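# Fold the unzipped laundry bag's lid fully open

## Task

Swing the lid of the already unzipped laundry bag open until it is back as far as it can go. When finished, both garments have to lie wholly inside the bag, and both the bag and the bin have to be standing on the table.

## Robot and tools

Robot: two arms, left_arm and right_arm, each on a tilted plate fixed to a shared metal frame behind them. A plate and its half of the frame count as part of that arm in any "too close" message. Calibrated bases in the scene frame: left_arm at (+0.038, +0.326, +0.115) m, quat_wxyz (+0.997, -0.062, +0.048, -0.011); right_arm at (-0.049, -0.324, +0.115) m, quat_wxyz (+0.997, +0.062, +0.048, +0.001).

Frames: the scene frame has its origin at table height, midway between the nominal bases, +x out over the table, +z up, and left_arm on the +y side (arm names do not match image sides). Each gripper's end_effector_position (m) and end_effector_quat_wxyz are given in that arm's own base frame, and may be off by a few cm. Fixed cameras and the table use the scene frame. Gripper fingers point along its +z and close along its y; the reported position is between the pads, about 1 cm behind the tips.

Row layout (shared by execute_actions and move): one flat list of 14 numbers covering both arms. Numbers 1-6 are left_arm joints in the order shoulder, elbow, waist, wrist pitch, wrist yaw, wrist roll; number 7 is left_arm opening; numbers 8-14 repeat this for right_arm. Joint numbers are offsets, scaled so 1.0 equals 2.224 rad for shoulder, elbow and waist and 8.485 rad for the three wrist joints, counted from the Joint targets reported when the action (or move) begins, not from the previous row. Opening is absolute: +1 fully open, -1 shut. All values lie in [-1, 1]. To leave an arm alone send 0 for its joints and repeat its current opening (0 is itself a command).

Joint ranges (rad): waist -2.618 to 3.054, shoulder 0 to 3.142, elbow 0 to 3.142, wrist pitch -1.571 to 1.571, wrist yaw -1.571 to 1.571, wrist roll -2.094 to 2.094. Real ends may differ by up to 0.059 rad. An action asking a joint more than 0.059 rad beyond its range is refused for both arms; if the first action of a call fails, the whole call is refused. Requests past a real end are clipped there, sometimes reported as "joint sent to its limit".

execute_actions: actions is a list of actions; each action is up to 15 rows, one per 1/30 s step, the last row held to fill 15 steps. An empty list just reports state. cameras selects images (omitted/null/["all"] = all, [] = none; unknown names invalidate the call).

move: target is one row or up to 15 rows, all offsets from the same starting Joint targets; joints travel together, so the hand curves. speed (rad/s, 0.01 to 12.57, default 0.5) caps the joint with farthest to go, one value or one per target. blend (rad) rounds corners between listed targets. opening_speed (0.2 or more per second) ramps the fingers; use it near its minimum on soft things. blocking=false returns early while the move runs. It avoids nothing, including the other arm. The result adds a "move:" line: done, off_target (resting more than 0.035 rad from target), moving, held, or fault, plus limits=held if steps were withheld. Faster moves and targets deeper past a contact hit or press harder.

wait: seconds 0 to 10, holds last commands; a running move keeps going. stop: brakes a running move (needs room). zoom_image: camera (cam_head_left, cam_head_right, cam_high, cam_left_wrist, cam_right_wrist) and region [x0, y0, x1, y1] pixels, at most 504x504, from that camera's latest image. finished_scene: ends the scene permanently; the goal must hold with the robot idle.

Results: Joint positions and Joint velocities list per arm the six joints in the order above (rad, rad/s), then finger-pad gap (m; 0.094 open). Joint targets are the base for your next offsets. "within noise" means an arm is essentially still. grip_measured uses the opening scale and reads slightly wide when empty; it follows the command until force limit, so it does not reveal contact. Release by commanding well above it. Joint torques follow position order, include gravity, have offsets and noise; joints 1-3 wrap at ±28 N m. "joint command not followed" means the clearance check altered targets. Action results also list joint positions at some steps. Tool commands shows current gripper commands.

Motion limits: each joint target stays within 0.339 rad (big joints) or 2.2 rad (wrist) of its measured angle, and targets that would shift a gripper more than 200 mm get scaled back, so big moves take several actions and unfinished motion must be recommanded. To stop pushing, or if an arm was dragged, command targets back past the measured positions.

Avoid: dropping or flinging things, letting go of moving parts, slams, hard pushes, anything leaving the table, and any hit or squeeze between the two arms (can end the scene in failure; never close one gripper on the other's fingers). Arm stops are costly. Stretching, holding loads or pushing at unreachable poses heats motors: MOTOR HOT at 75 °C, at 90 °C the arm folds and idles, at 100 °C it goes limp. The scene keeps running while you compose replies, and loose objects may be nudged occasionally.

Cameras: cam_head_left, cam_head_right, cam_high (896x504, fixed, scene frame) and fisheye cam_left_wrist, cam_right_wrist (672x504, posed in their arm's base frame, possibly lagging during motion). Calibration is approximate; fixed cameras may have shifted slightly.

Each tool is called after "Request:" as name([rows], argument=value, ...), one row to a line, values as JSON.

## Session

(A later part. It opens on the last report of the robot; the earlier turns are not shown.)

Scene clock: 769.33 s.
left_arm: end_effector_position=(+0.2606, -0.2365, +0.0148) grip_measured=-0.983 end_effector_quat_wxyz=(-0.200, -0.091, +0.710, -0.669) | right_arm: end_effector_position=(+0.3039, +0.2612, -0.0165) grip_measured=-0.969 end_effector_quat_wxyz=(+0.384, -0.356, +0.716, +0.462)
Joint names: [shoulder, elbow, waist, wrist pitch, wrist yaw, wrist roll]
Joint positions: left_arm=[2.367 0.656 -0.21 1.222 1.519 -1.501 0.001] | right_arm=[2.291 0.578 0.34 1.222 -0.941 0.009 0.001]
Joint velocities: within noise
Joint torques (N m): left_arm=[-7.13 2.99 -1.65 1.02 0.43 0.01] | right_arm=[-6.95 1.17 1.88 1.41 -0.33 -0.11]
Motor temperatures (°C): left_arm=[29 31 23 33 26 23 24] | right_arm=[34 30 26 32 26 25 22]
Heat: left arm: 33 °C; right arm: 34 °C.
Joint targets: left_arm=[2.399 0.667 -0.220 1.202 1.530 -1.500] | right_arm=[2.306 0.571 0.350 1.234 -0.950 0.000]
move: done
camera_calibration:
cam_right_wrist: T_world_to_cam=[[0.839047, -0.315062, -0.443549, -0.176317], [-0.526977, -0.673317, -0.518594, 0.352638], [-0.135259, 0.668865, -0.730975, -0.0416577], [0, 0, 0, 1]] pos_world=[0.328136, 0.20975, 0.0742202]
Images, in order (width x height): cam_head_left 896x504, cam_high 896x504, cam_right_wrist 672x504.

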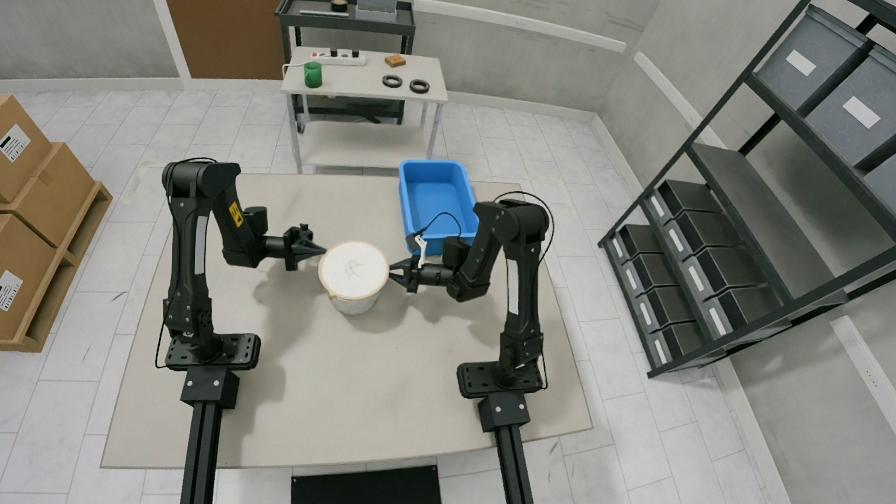

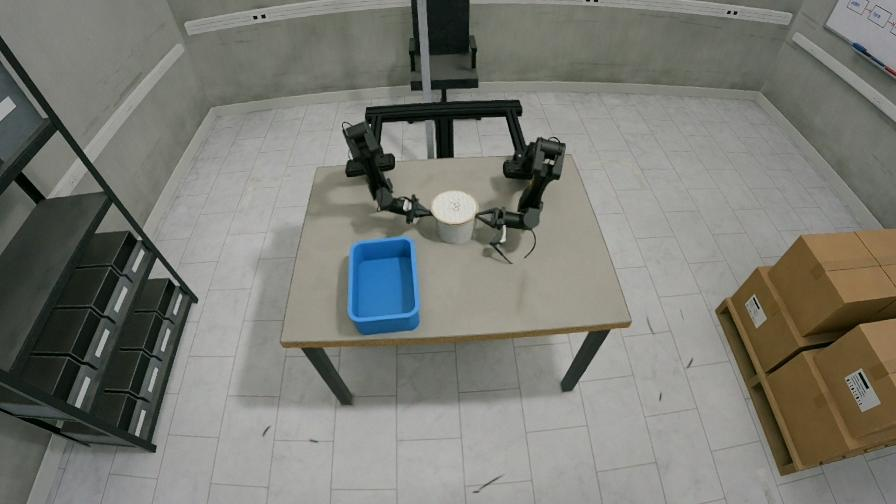

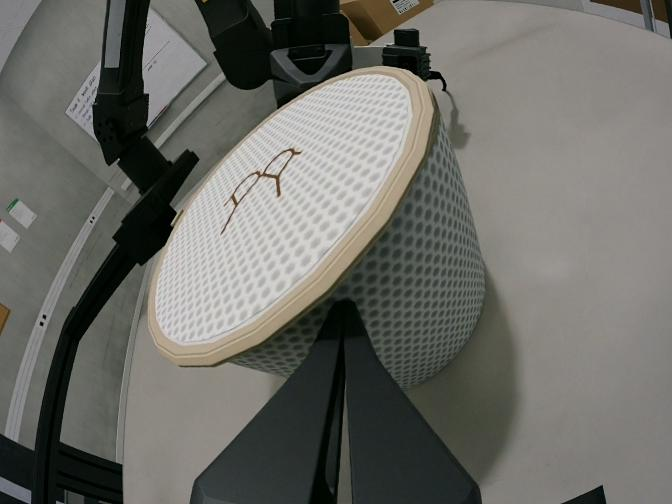

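Request:
move([
  [0,0,0,0,0,0,-1,0,0,0.0153,0,0,0,-0.97],
  [0,0,0,0,0,0,-1,-0.0709,-0.0115,0.0213,-0.0155,0,0,-0.97],
  [0,0,0,0,0,0,-1,-0.0943,-0.0134,0.027,-0.0211,0,0,-0.97],
], speed=0.15, cameras=["cam_right_wrist","cam_head_left","cam_high"])

Request:
zoom_image(camera="cam_high", region=[390, 170, 510, 270])

Scene clock: 795.07 s.
left_arm: end_effector_position=(+0.2606, -0.2365, +0.0148) grip_measured=-0.983 end_effector_quat_wxyz=(-0.200, -0.091, +0.710, -0.669) | right_arm: end_effector_position=(+0.2859, +0.2770, +0.0114) grip_measured=-0.969 end_effector_quat_wxyz=(+0.361, -0.372, +0.712, +0.474)
Joint names: [shoulder, elbow, waist, wrist pitch, wrist yaw, wrist roll]
Joint positions: left_arm=[2.367 0.656 -0.21 1.222 1.519 -1.501 0.001] | right_arm=[2.126 0.551 0.397 1.06 -0.941 0.009 0.001]
Joint velocities: within noise
Joint torques (N m): left_arm=[-7.13 3.15 -2 1.01 0.46 0.03] | right_arm=[-10.11 1.7 2.04 1.24 -0.34 -0.11]
Motor temperatures (°C): left_arm=[28 30 23 33 26 23 25] | right_arm=[35 29 25 32 26 25 22]
Heat: left arm: 33 °C; right arm: 35 °C.
Joint targets: left_arm=[2.399 0.667 -0.220 1.202 1.530 -1.500] | right_arm=[2.096 0.541 0.410 1.054 -0.950 0.000]
move: done
camera_calibration:
cam_right_wrist: T_world_to_cam=[[0.845548, -0.270799, -0.460127, -0.15774], [-0.499029, -0.707214, -0.500818, 0.369499], [-0.189787, 0.653082, -0.73312, -0.014311], [0, 0, 0, 1]] pos_world=[0.315052, 0.227945, 0.101979]
Images, in order (width x height): cam_head_left 896x504, cam_high 896x504, cam_right_wrist 672x504.

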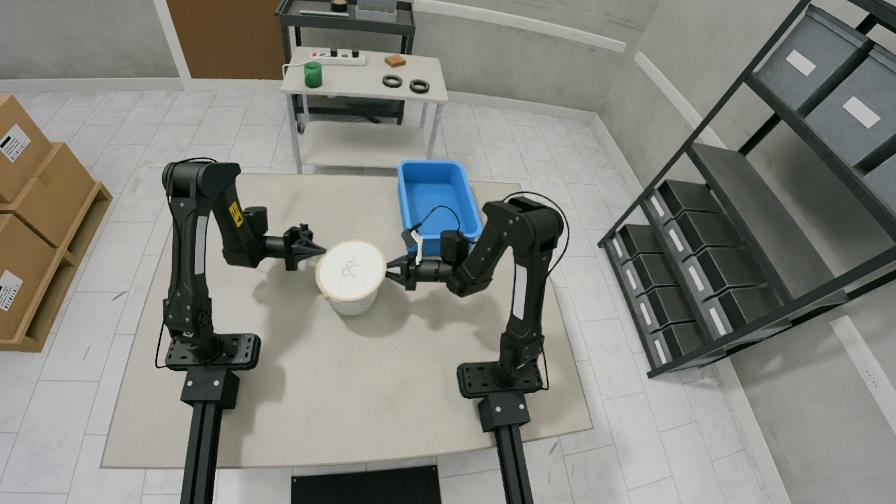

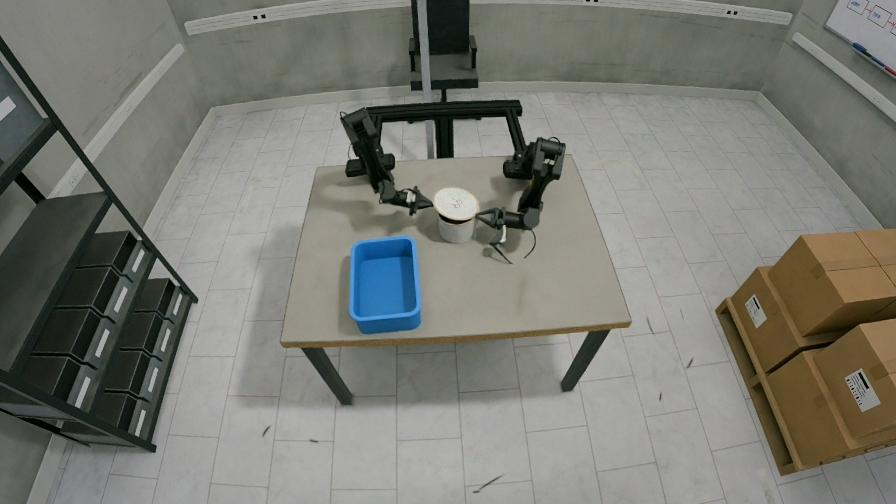

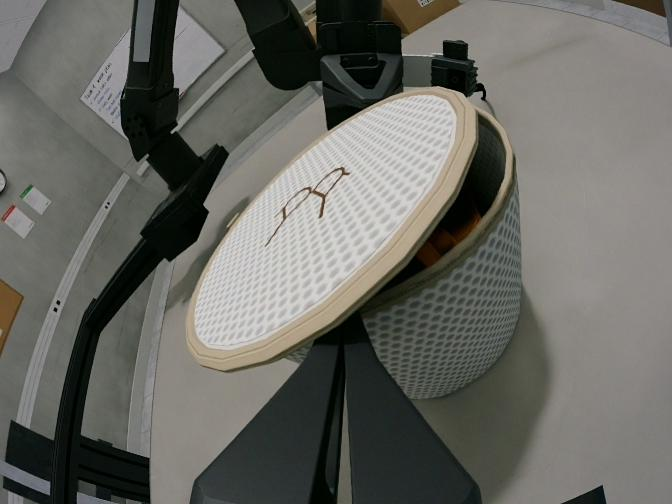

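Scaled by 4.200 from the camera's 896x504 image, which has a finer 1280x720 frame.

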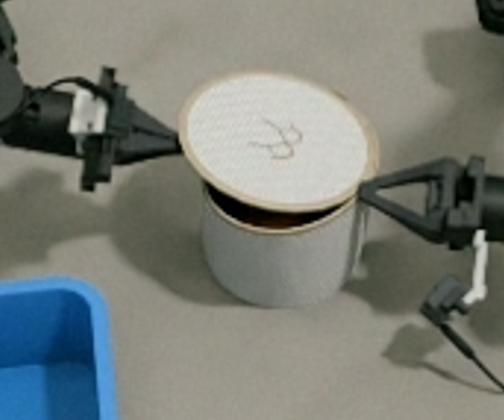

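Request:
move([
  [0,0,0,0,0,0,-1,-0.0109,0.0081,0.0067,-0.0049,0,0,-0.97],
  [0,0,0,0,0,0,-1,-0.0116,0.0391,0.0315,-0.0132,0,0,-0.97],
], speed=0.1, cameras=["cam_right_wrist","cam_head_left","cam_high"])

Request:
zoom_image(camera="cam_high", region=[390, 170, 510, 270])

Scene clock: 819.87 s.
left_arm: end_effector_position=(+0.2606, -0.2365, +0.0148) grip_measured=-0.983 end_effector_quat_wxyz=(-0.200, -0.091, +0.710, -0.669) | right_arm: end_effector_position=(+0.2755, +0.3017, +0.0149) grip_measured=-0.969 end_effector_quat_wxyz=(+0.331, -0.393, +0.707, +0.487)
Joint names: [shoulder, elbow, waist, wrist pitch, wrist yaw, wrist roll]
Joint positions: left_arm=[2.367 0.656 -0.21 1.222 1.519 -1.501 0.001] | right_arm=[2.103 0.608 0.468 0.947 -0.941 0.009 0.001]
Joint velocities: within noise
Joint torques (N m): left_arm=[-7.06 3.28 -2.11 1.06 0.43 0.01] | right_arm=[-10.51 4.56 2.03 1.27 -0.35 -0.11]
Motor temperatures (°C): left_arm=[28 30 23 32 26 23 25] | right_arm=[35 29 26 32 26 25 22]
Heat: left arm: 32 °C; right arm: 35 °C.
Joint targets: left_arm=[2.399 0.667 -0.220 1.202 1.530 -1.500] | right_arm=[2.070 0.628 0.481 0.942 -0.950 0.000]
move: done
camera_calibration:
cam_right_wrist: T_world_to_cam=[[0.848475, -0.217324, -0.482557, -0.157303], [-0.462319, -0.748149, -0.475955, 0.385366], [-0.257588, 0.626931, -0.735259, -0.00319491], [0, 0, 0, 1]] pos_world=[0.310806, 0.256128, 0.10516]
Images, in order (width x height): cam_head_left 896x504, cam_high 896x504, cam_right_wrist 672x504.

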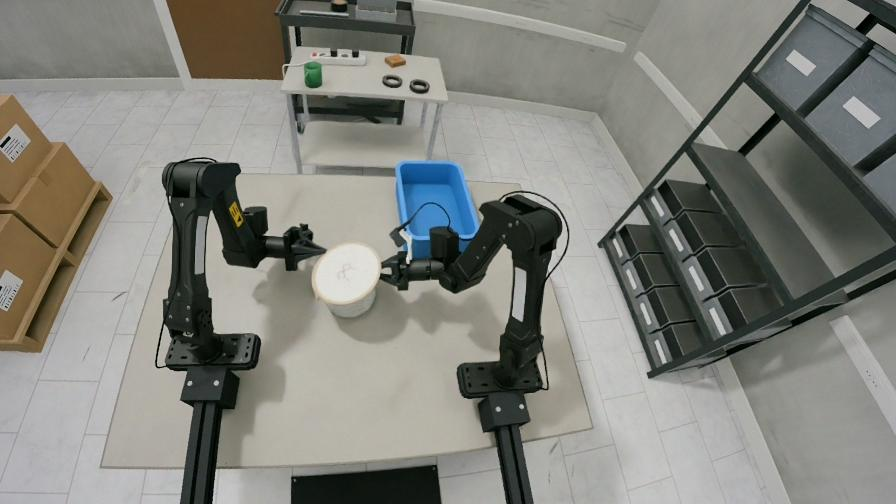

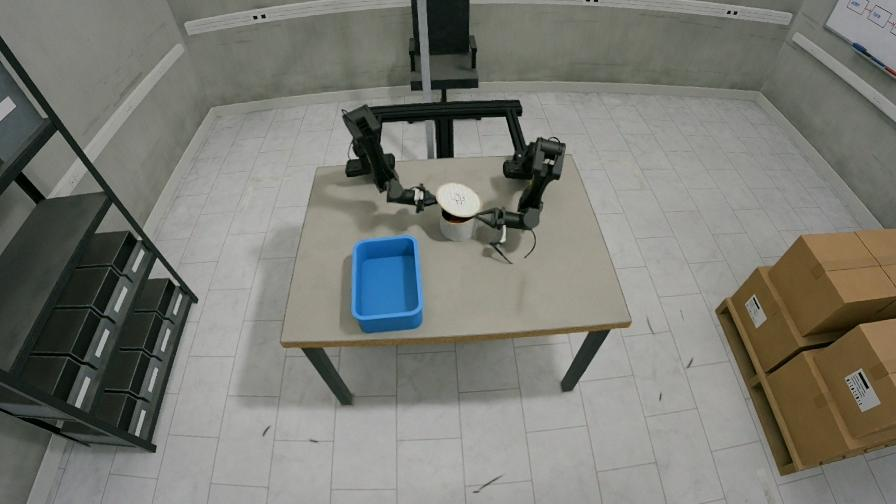

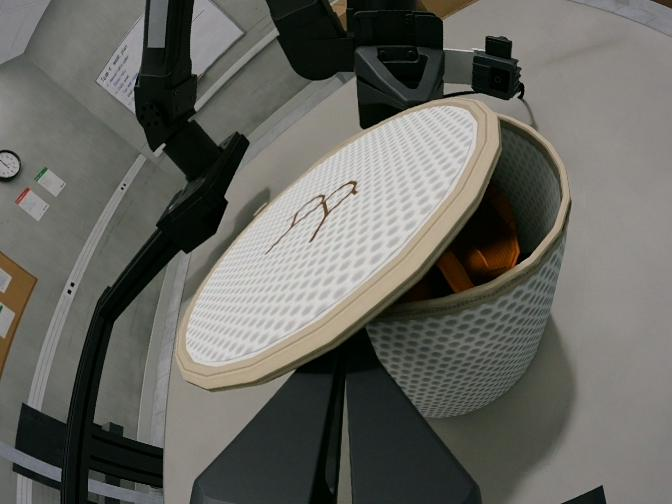

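Scaled by 4.200 from the camera's 896x504 image, which has a finer 1280x720 frame.

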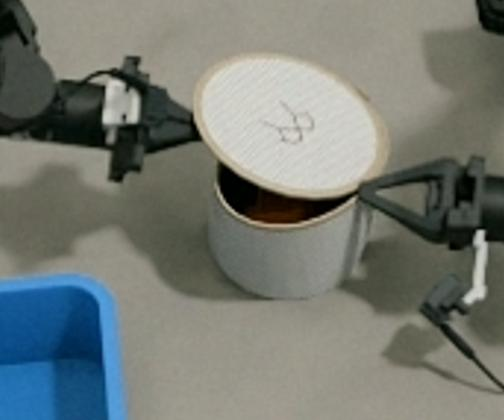

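Request:
move(target=[0,0,0,0,0,0,-1,-0.0677,0.0252,0.004,-0.0244,0,0,-0.97], speed=0.15, cameras=["cam_right_wrist","cam_head_left","cam_high"])

Request:
zoom_image(camera="cam_high", region=[390, 170, 510, 270])

Scene clock: 834.37 s.
left_arm: end_effector_position=(+0.2606, -0.2365, +0.0148) grip_measured=-0.983 end_effector_quat_wxyz=(-0.200, -0.091, +0.710, -0.669) | right_arm: end_effector_position=(+0.2831, +0.3090, +0.0538) grip_measured=-0.969 end_effector_quat_wxyz=(+0.329, -0.396, +0.705, +0.488)
Joint names: [shoulder, elbow, waist, wrist pitch, wrist yaw, wrist roll]
Joint positions: left_arm=[2.367 0.656 -0.21 1.222 1.519 -1.501 0.001] | right_arm=[1.951 0.661 0.476 0.743 -0.941 0.009 0.001]
Joint velocities: within noise
Joint torques (N m): left_arm=[-7.24 3.52 -1.89 1.01 0.48 -0.05] | right_arm=[-10.19 5.78 2.04 1.22 -0.35 -0.1]
Motor temperatures (°C): left_arm=[28 30 23 32 26 23 25] | right_arm=[35 30 26 32 26 25 22]
Heat: left arm: 32 °C; right arm: 35 °C.
Joint targets: left_arm=[2.399 0.667 -0.220 1.202 1.530 -1.500] | right_arm=[1.920 0.684 0.489 0.736 -0.950 0.000]
move: done
camera_calibration:
cam_right_wrist: T_world_to_cam=[[0.85069, -0.210247, -0.48179, -0.146283], [-0.455793, -0.751612, -0.476793, 0.412168], [-0.261875, 0.6252, -0.735219, 0.0245049], [0, 0, 0, 1]] pos_world=[0.318722, 0.263714, 0.144058]
Images, in order (width x height): cam_head_left 896x504, cam_high 896x504, cam_right_wrist 672x504.

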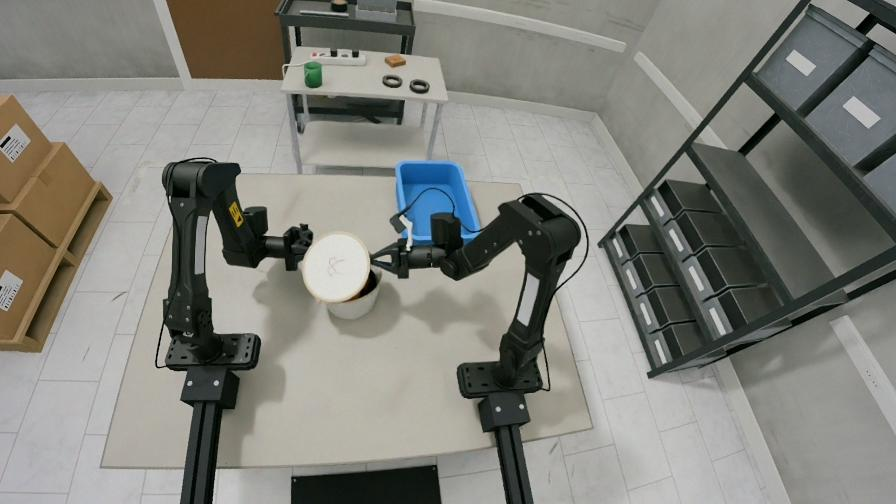

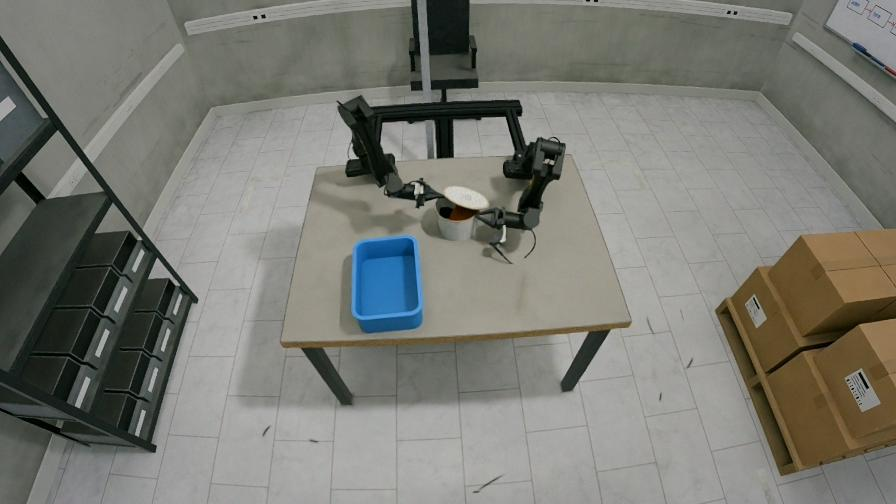

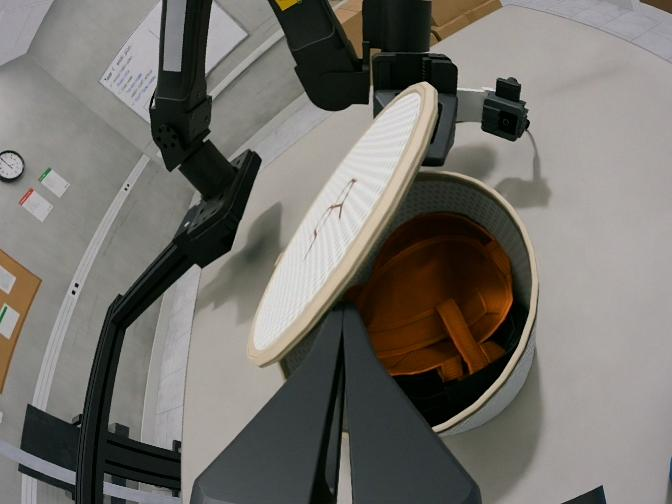

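Scaled by 4.200 from the camera's 896x504 image, which has a finer 1280x720 frame.

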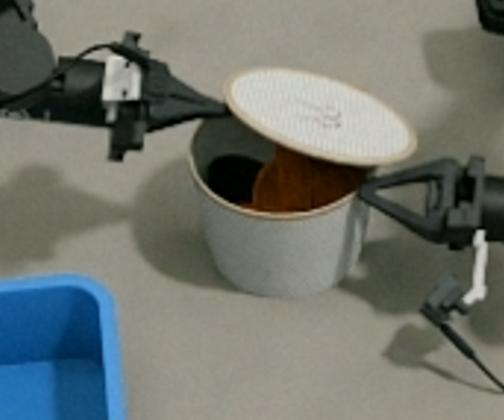

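Request:
move([
  [0,0,0.11,0,0,0,-1,0,0,0,0,0,0,-0.97],
  [-0.3,0,0.2,0,-0.1,0.15,-1,0,0,0,0,0,0,-0.97],
], speed=[0.4,0.8], blend=[0.1,0], cameras=["cam_right_wrist","cam_head_left","cam_head_right","cam_high"])

Request:
zoom_image(camera="cam_high", region=[390, 170, 510, 270])

Request:
zoom_image(camera="cam_head_right", region=[280, 205, 440, 325])

Scene clock: 849.87 s.
left_arm: end_effector_position=(+0.4534, -0.0133, +0.2139) grip_measured=-0.983 end_effector_quat_wxyz=(+0.704, +0.104, +0.665, -0.229) | right_arm: end_effector_position=(+0.2830, +0.3090, +0.0536) grip_measured=-0.969 end_effector_quat_wxyz=(+0.329, -0.396, +0.705, +0.488)
Joint names: [shoulder, elbow, waist, wrist pitch, wrist yaw, wrist roll]
Joint positions: left_arm=[1.749 0.656 0.22 1.215 0.686 -0.237 0.001] | right_arm=[1.951 0.661 0.476 0.742 -0.941 0.009 0.001]
Joint velocities: within noise
Joint torques (N m): left_arm=[-10.54 7.87 -0.31 1.66 0.02 0.11] | right_arm=[-10.21 5.78 2.06 1.22 -0.35 -0.11]
Motor temperatures (°C): left_arm=[29 30 23 32 26 23 25] | right_arm=[35 30 26 32 26 25 22]
Heat: left arm: 32 °C; right arm: 35 °C.
Joint targets: left_arm=[1.731 0.667 0.225 1.202 0.681 -0.227] | right_arm=[1.920 0.684 0.489 0.736 -0.950 0.000]
move: done
camera_calibration:
cam_right_wrist: T_world_to_cam=[[0.850215, -0.210493, -0.482522, -0.146056], [-0.456266, -0.751847, -0.475969, 0.412169], [-0.262595, 0.624834, -0.735273, 0.0246934], [0, 0, 0, 1]] pos_world=[0.318722, 0.263715, 0.14386]
Images, in order (width x height): cam_head_left 896x504, cam_head_right 896x504, cam_high 896x504, cam_right_wrist 672x504.

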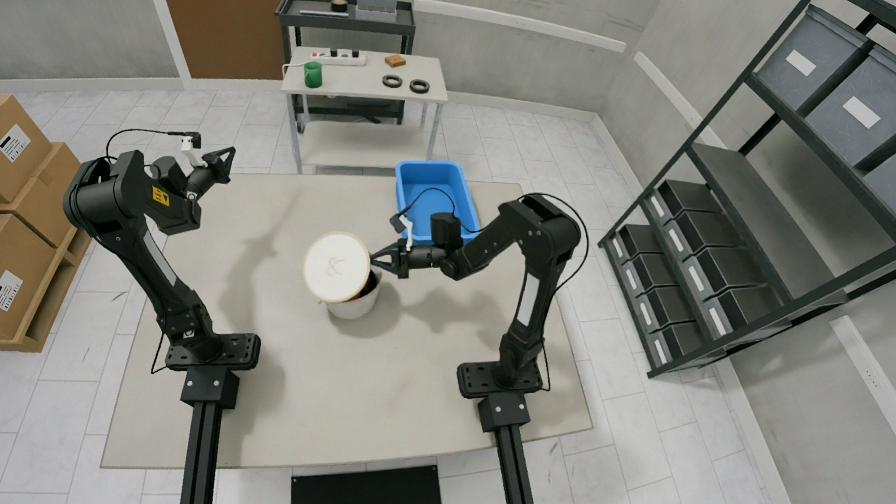

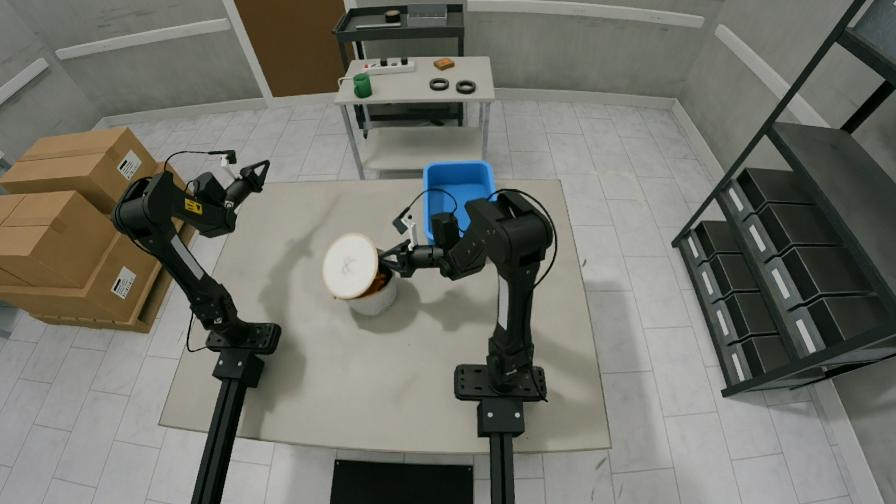

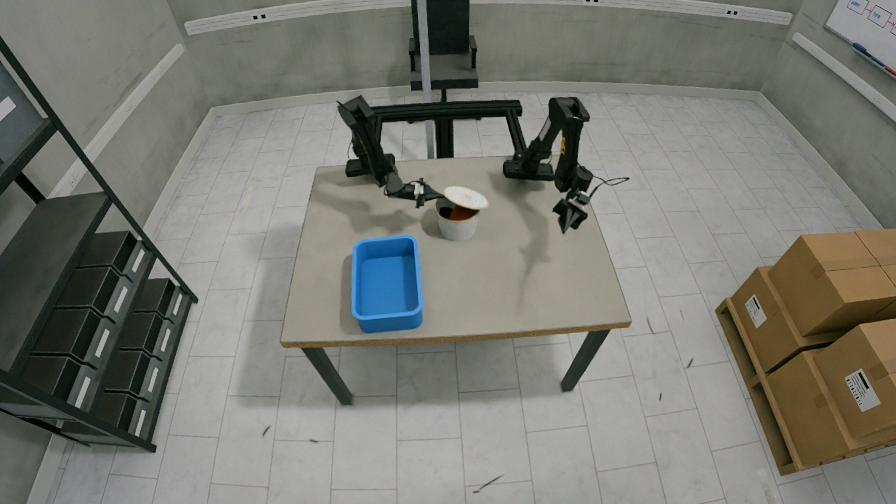

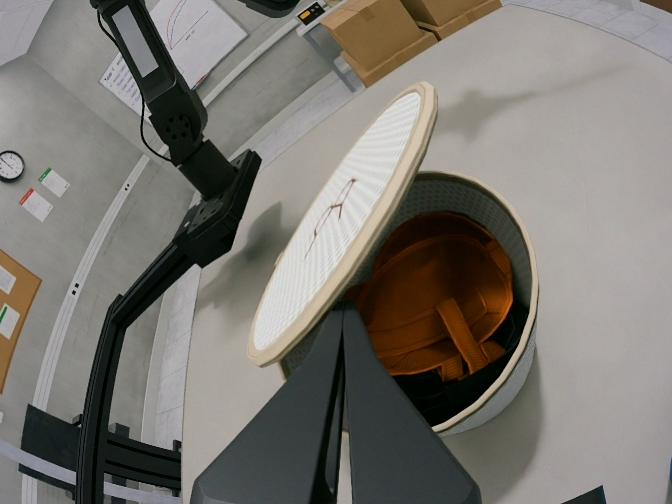

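Scaled by 4.200 from the camera's 896x504 image, which has a finer 1280x720 frame.

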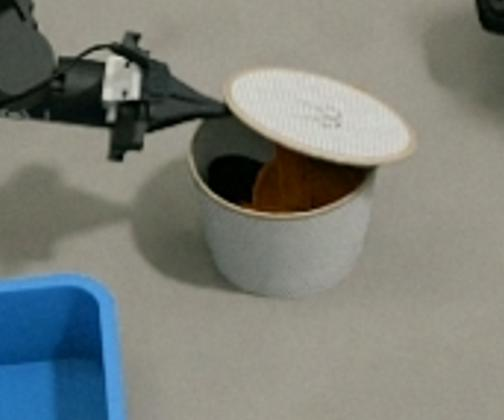

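Scaled by 3.150 from the camera's 896x504 image, which has a finer 1280x720 frame.

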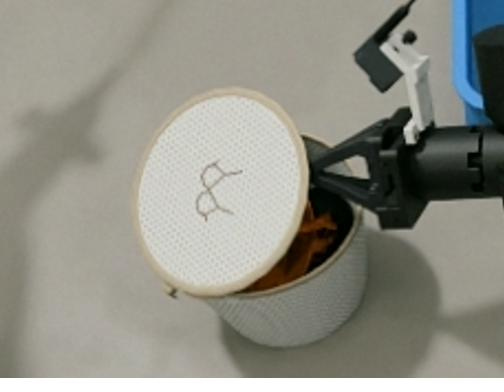

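Request:
move(target=[0,0,0,0,0,0,-1,0.0344,0.0318,0.0735,0.0007,0,0,-0.97], speed=0.12, cameras=["cam_right_wrist","cam_head_left","cam_head_right","cam_high"])

Request:
zoom_image(camera="cam_high", region=[390, 170, 510, 270])

Request:
zoom_image(camera="cam_head_right", region=[280, 205, 440, 325])

Scene clock: 868.67 s.
left_arm: end_effector_position=(+0.4535, -0.0132, +0.2139) grip_measured=-0.983 end_effector_quat_wxyz=(+0.704, +0.104, +0.665, -0.228) | right_arm: end_effector_position=(+0.2431, +0.3629, +0.0615) grip_measured=-0.969 end_effector_quat_wxyz=(+0.302, -0.457, +0.659, +0.515)
Joint names: [shoulder, elbow, waist, wrist pitch, wrist yaw, wrist roll]
Joint positions: left_arm=[1.749 0.656 0.22 1.215 0.685 -0.236 0.001] | right_arm=[1.98 0.729 0.642 0.741 -0.941 0.009 0.001]
Joint velocities: within noise
Joint torques (N m): left_arm=[-10.82 7.73 -0.57 1.61 0.03 0.12] | right_arm=[-6.79 6.32 1.92 1.32 -0.33 -0.1]
Motor temperatures (°C): left_arm=[29 32 23 33 26 23 25] | right_arm=[35 30 26 33 26 25 22]
Heat: left arm: 33 °C; right arm: 35 °C.
Joint targets: left_arm=[1.731 0.667 0.225 1.202 0.681 -0.227] | right_arm=[1.996 0.755 0.653 0.742 -0.950 0.000]
move: done
camera_calibration:
cam_right_wrist: T_world_to_cam=[[0.887684, -0.0561291, -0.457019, -0.1636], [-0.310527, -0.805839, -0.504179, 0.424056], [-0.339984, 0.589469, -0.73276, 0.0177914], [0, 0, 0, 1]] pos_world=[0.282955, 0.32205, 0.152068]
Images, in order (width x height): cam_head_left 896x504, cam_head_right 896x504, cam_high 896x504, cam_right_wrist 672x504.

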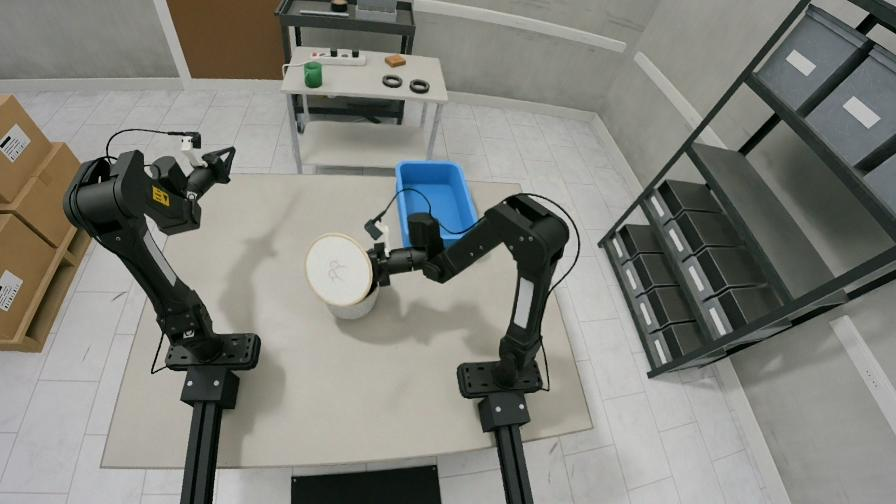

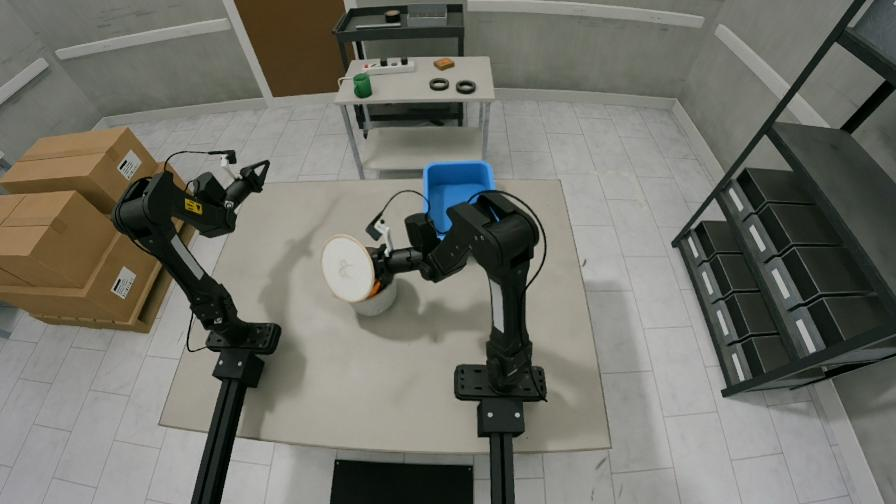

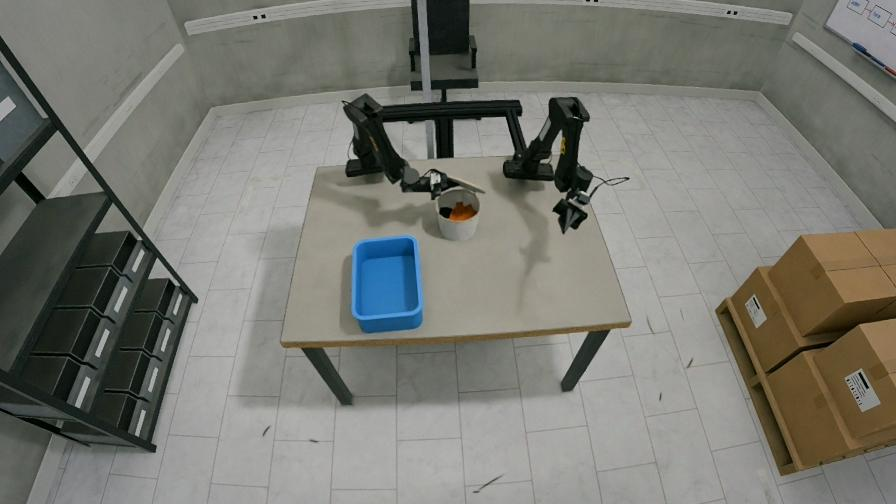

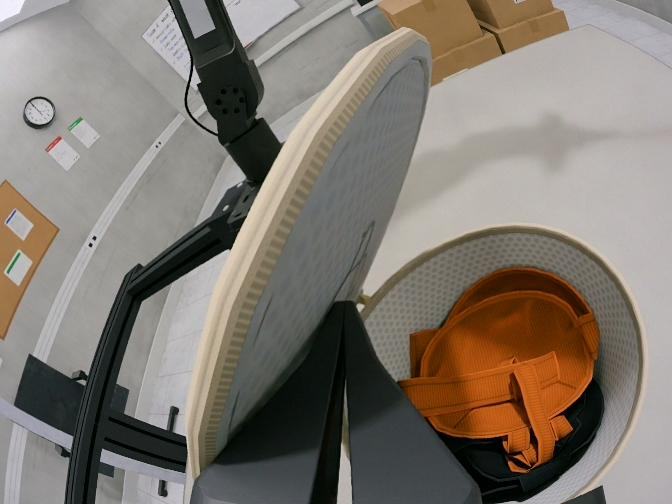

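Scaled by 4.200 from the camera's 896x504 image, which has a finer 1280x720 frame.

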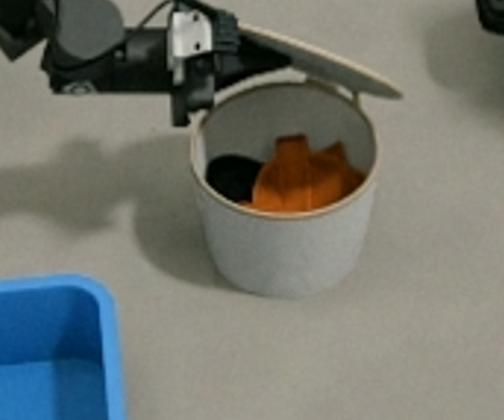

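Scaled by 3.150 from the camera's 896x504 image, which has a finer 1280x720 frame.

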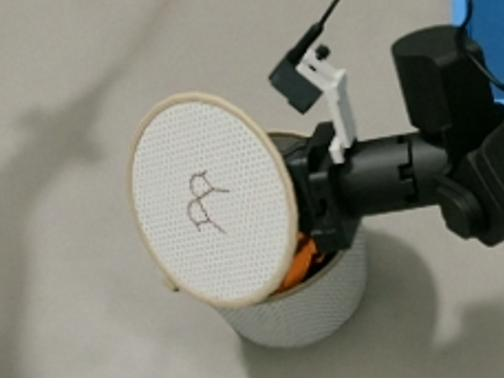

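Request:
move(target=[0,0,0,0,0,0,-1,0.0326,0.0335,0.0554,-0.0003,0,0,-0.97], speed=0.12, cameras=["cam_right_wrist","cam_head_left","cam_head_right","cam_high"])

Request:
zoom_image(camera="cam_high", region=[390, 170, 510, 270])

Request:
zoom_image(camera="cam_head_right", region=[280, 205, 440, 325])

Scene clock: 885.90 s.
left_arm: end_effector_position=(+0.4535, -0.0132, +0.2139) grip_measured=-0.983 end_effector_quat_wxyz=(+0.704, +0.104, +0.665, -0.228) | right_arm: end_effector_position=(+0.2093, +0.4024, +0.0540) grip_measured=-0.969 end_effector_quat_wxyz=(+0.271, -0.497, +0.629, +0.532)
Joint names: [shoulder, elbow, waist, wrist pitch, wrist yaw, wrist roll]
Joint positions: left_arm=[1.749 0.656 0.22 1.215 0.685 -0.236 0.001] | right_arm=[2.052 0.803 0.766 0.741 -0.941 0.009 0.001]
Joint velocities: within noise
Joint torques (N m): left_arm=[-10.48 7.61 -0.39 1.7 0.07 0.09] | right_arm=[-7.27 6.46 1.96 1.31 -0.32 -0.1]
Motor temperatures (°C): left_arm=[29 32 23 34 26 23 25] | right_arm=[34 31 26 33 26 25 22]
Heat: left arm: 34 °C; right arm: 34 °C.
Joint targets: left_arm=[1.731 0.667 0.225 1.202 0.681 -0.227] | right_arm=[2.069 0.829 0.776 0.739 -0.950 0.000]
move: done
camera_calibration:
cam_right_wrist: T_world_to_cam=[[0.888581, 0.0544603, -0.455475, -0.179596], [-0.207997, -0.837153, -0.505877, 0.432893], [-0.408852, 0.54425, -0.732551, 0.0100655], [0, 0, 0, 1]] pos_world=[0.253742, 0.366701, 0.144563]
Images, in order (width x height): cam_head_left 896x504, cam_head_right 896x504, cam_high 896x504, cam_right_wrist 672x504.

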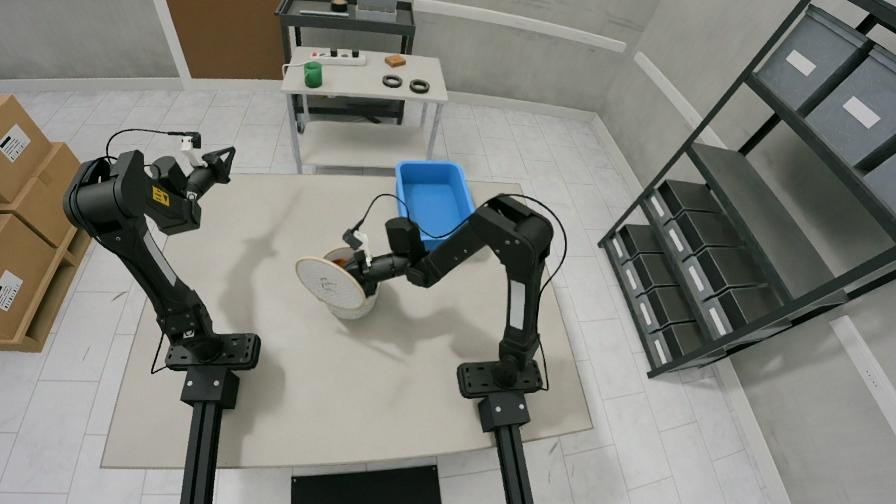

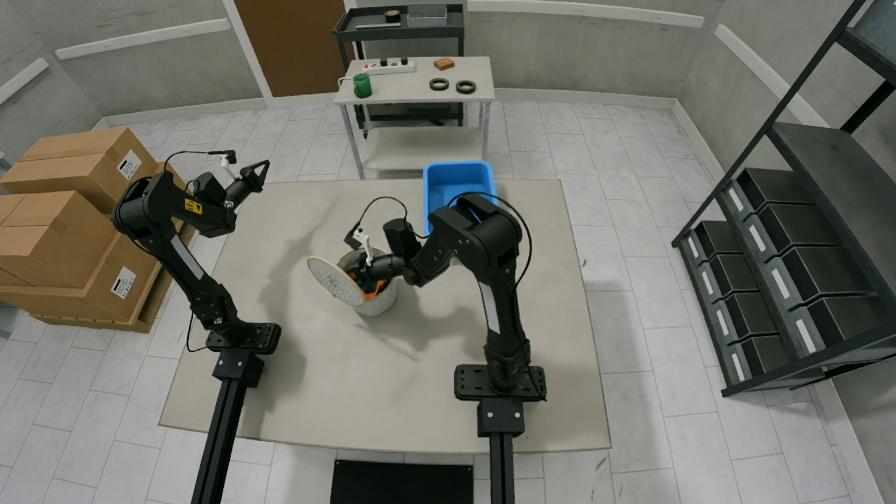

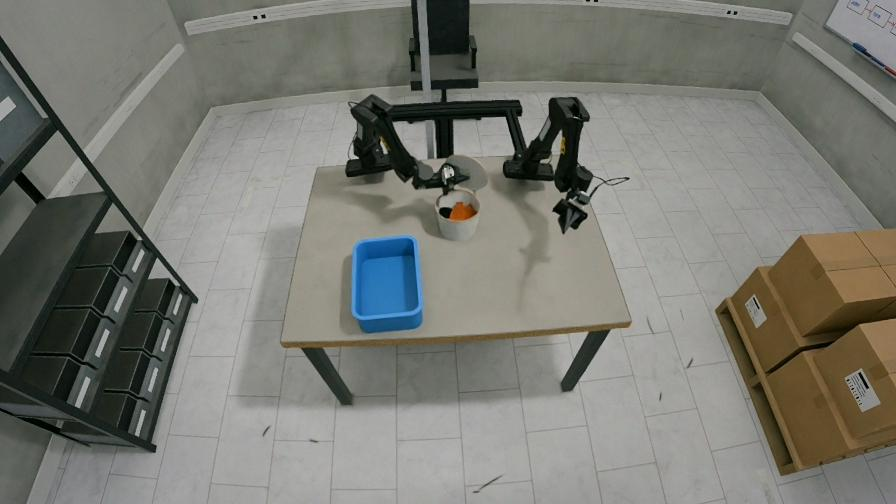

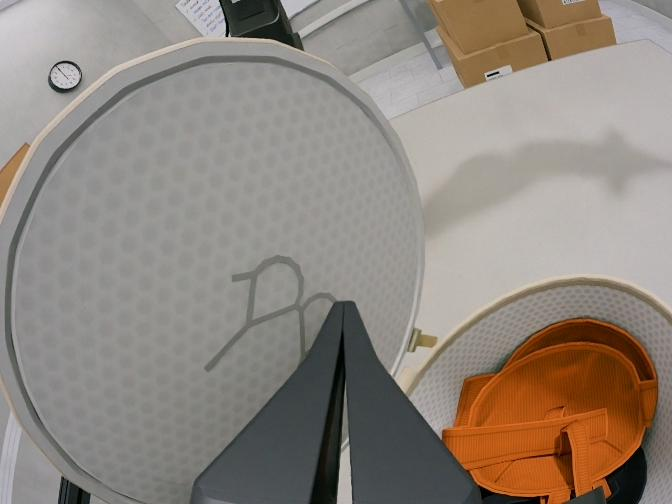

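Scaled by 4.200 from the camera's 896x504 image, which has a finer 1280x720 frame.

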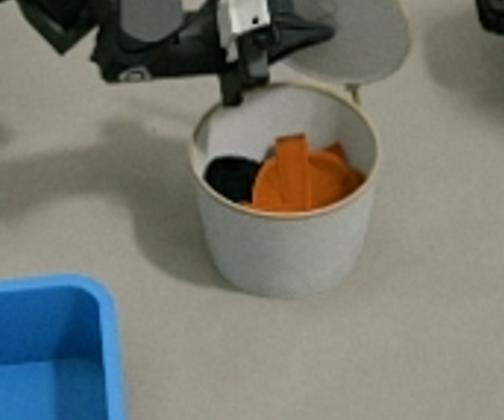

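Scaled by 3.150 from the camera's 896x504 image, which has a finer 1280x720 frame.

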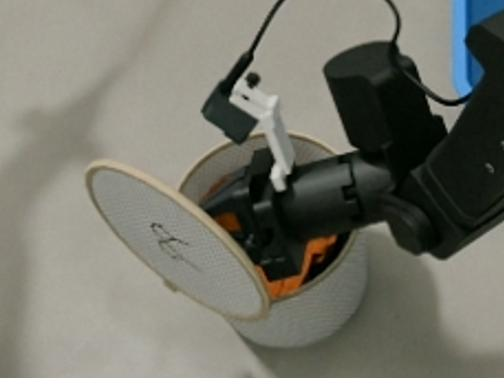

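Request:
move(target=[0,0,0,0,0,0,-1,0.0335,-0.0204,0.0335,0.0143,0,0,-0.97], speed=0.12, cameras=["cam_right_wrist","cam_head_left","cam_head_right","cam_high"])

Request:
zoom_image(camera="cam_head_right", region=[280, 205, 440, 325])

Request:
zoom_image(camera="cam_high", region=[390, 150, 510, 250])

Scene clock: 906.03 s.
left_arm: end_effector_position=(+0.4535, -0.0132, +0.2139) grip_measured=-0.983 end_effector_quat_wxyz=(+0.704, +0.104, +0.665, -0.228) | right_arm: end_effector_position=(+0.1804, +0.4179, +0.0383) grip_measured=-0.969 end_effector_quat_wxyz=(+0.262, -0.522, +0.603, +0.543)
Joint names: [shoulder, elbow, waist, wrist pitch, wrist yaw, wrist roll]
Joint positions: left_arm=[1.749 0.656 0.22 1.215 0.685 -0.236 0.001] | right_arm=[2.126 0.797 0.839 0.849 -0.941 0.009 0.001]
Joint velocities: within noise
Joint torques (N m): left_arm=[-10.86 7.61 -0.5 1.71 0.04 0.08] | right_arm=[-7.46 3.06 2.06 1.42 -0.31 -0.1]
Motor temperatures (°C): left_arm=[30 32 23 34 26 23 25] | right_arm=[34 32 26 33 26 25 22]
Heat: left arm: 34 °C; right arm: 34 °C.
Joint targets: left_arm=[1.731 0.667 0.225 1.202 0.681 -0.227] | right_arm=[2.143 0.784 0.851 0.860 -0.950 0.000]
move: done
camera_calibration:
cam_right_wrist: T_world_to_cam=[[0.890382, 0.128479, -0.436708, -0.193891], [-0.136714, -0.839585, -0.525744, 0.420894], [-0.4342, 0.527817, -0.729986, -0.0102915], [0, 0, 0, 1]] pos_world=[0.225711, 0.383719, 0.129096]
Images, in order (width x height): cam_head_left 896x504, cam_head_right 896x504, cam_high 896x504, cam_right_wrist 672x504.

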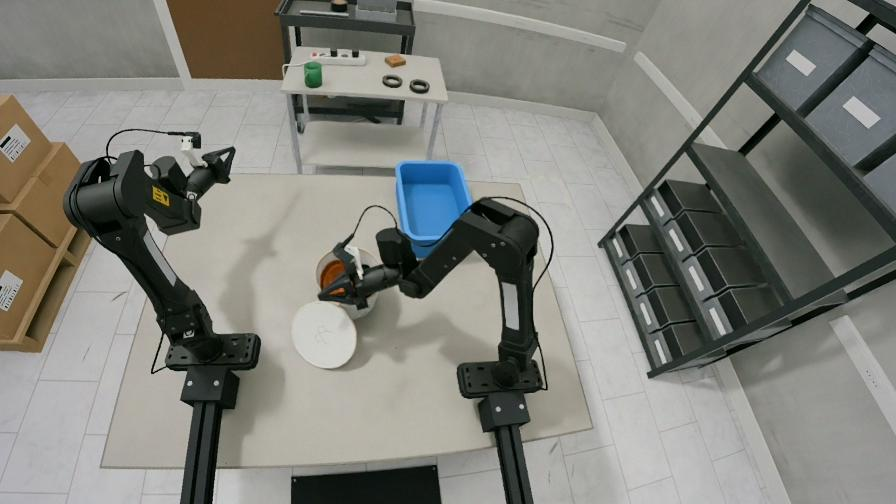

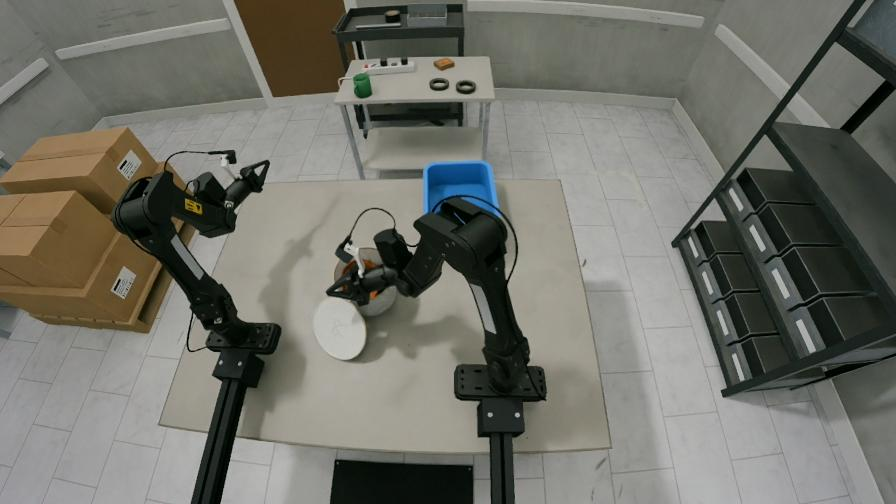

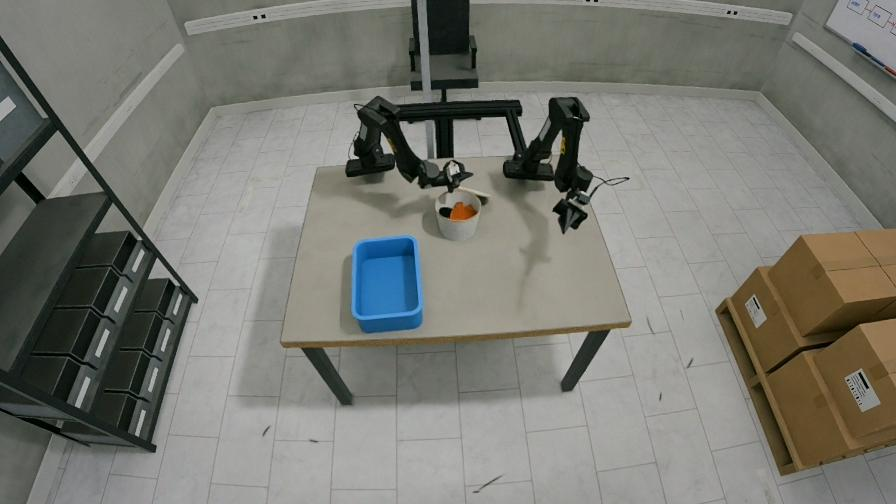

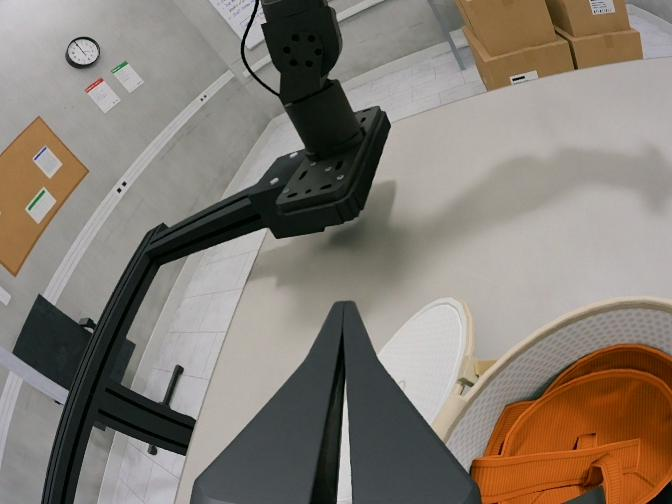

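Scaled by 3.150 from the camera's 896x504 image, which has a finer 1280x720 frame.

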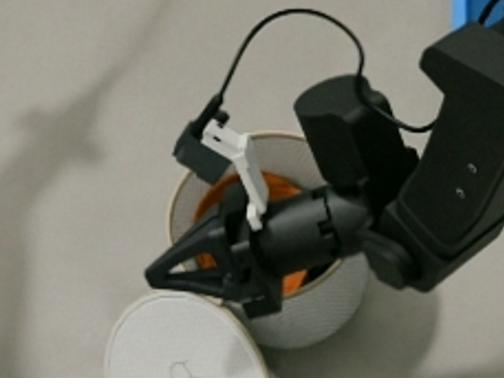

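Scaled by 4.200 from the camera's 896x504 image, which has a finer 1280x720 frame.

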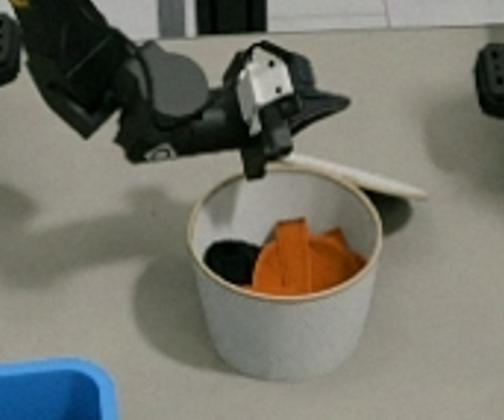

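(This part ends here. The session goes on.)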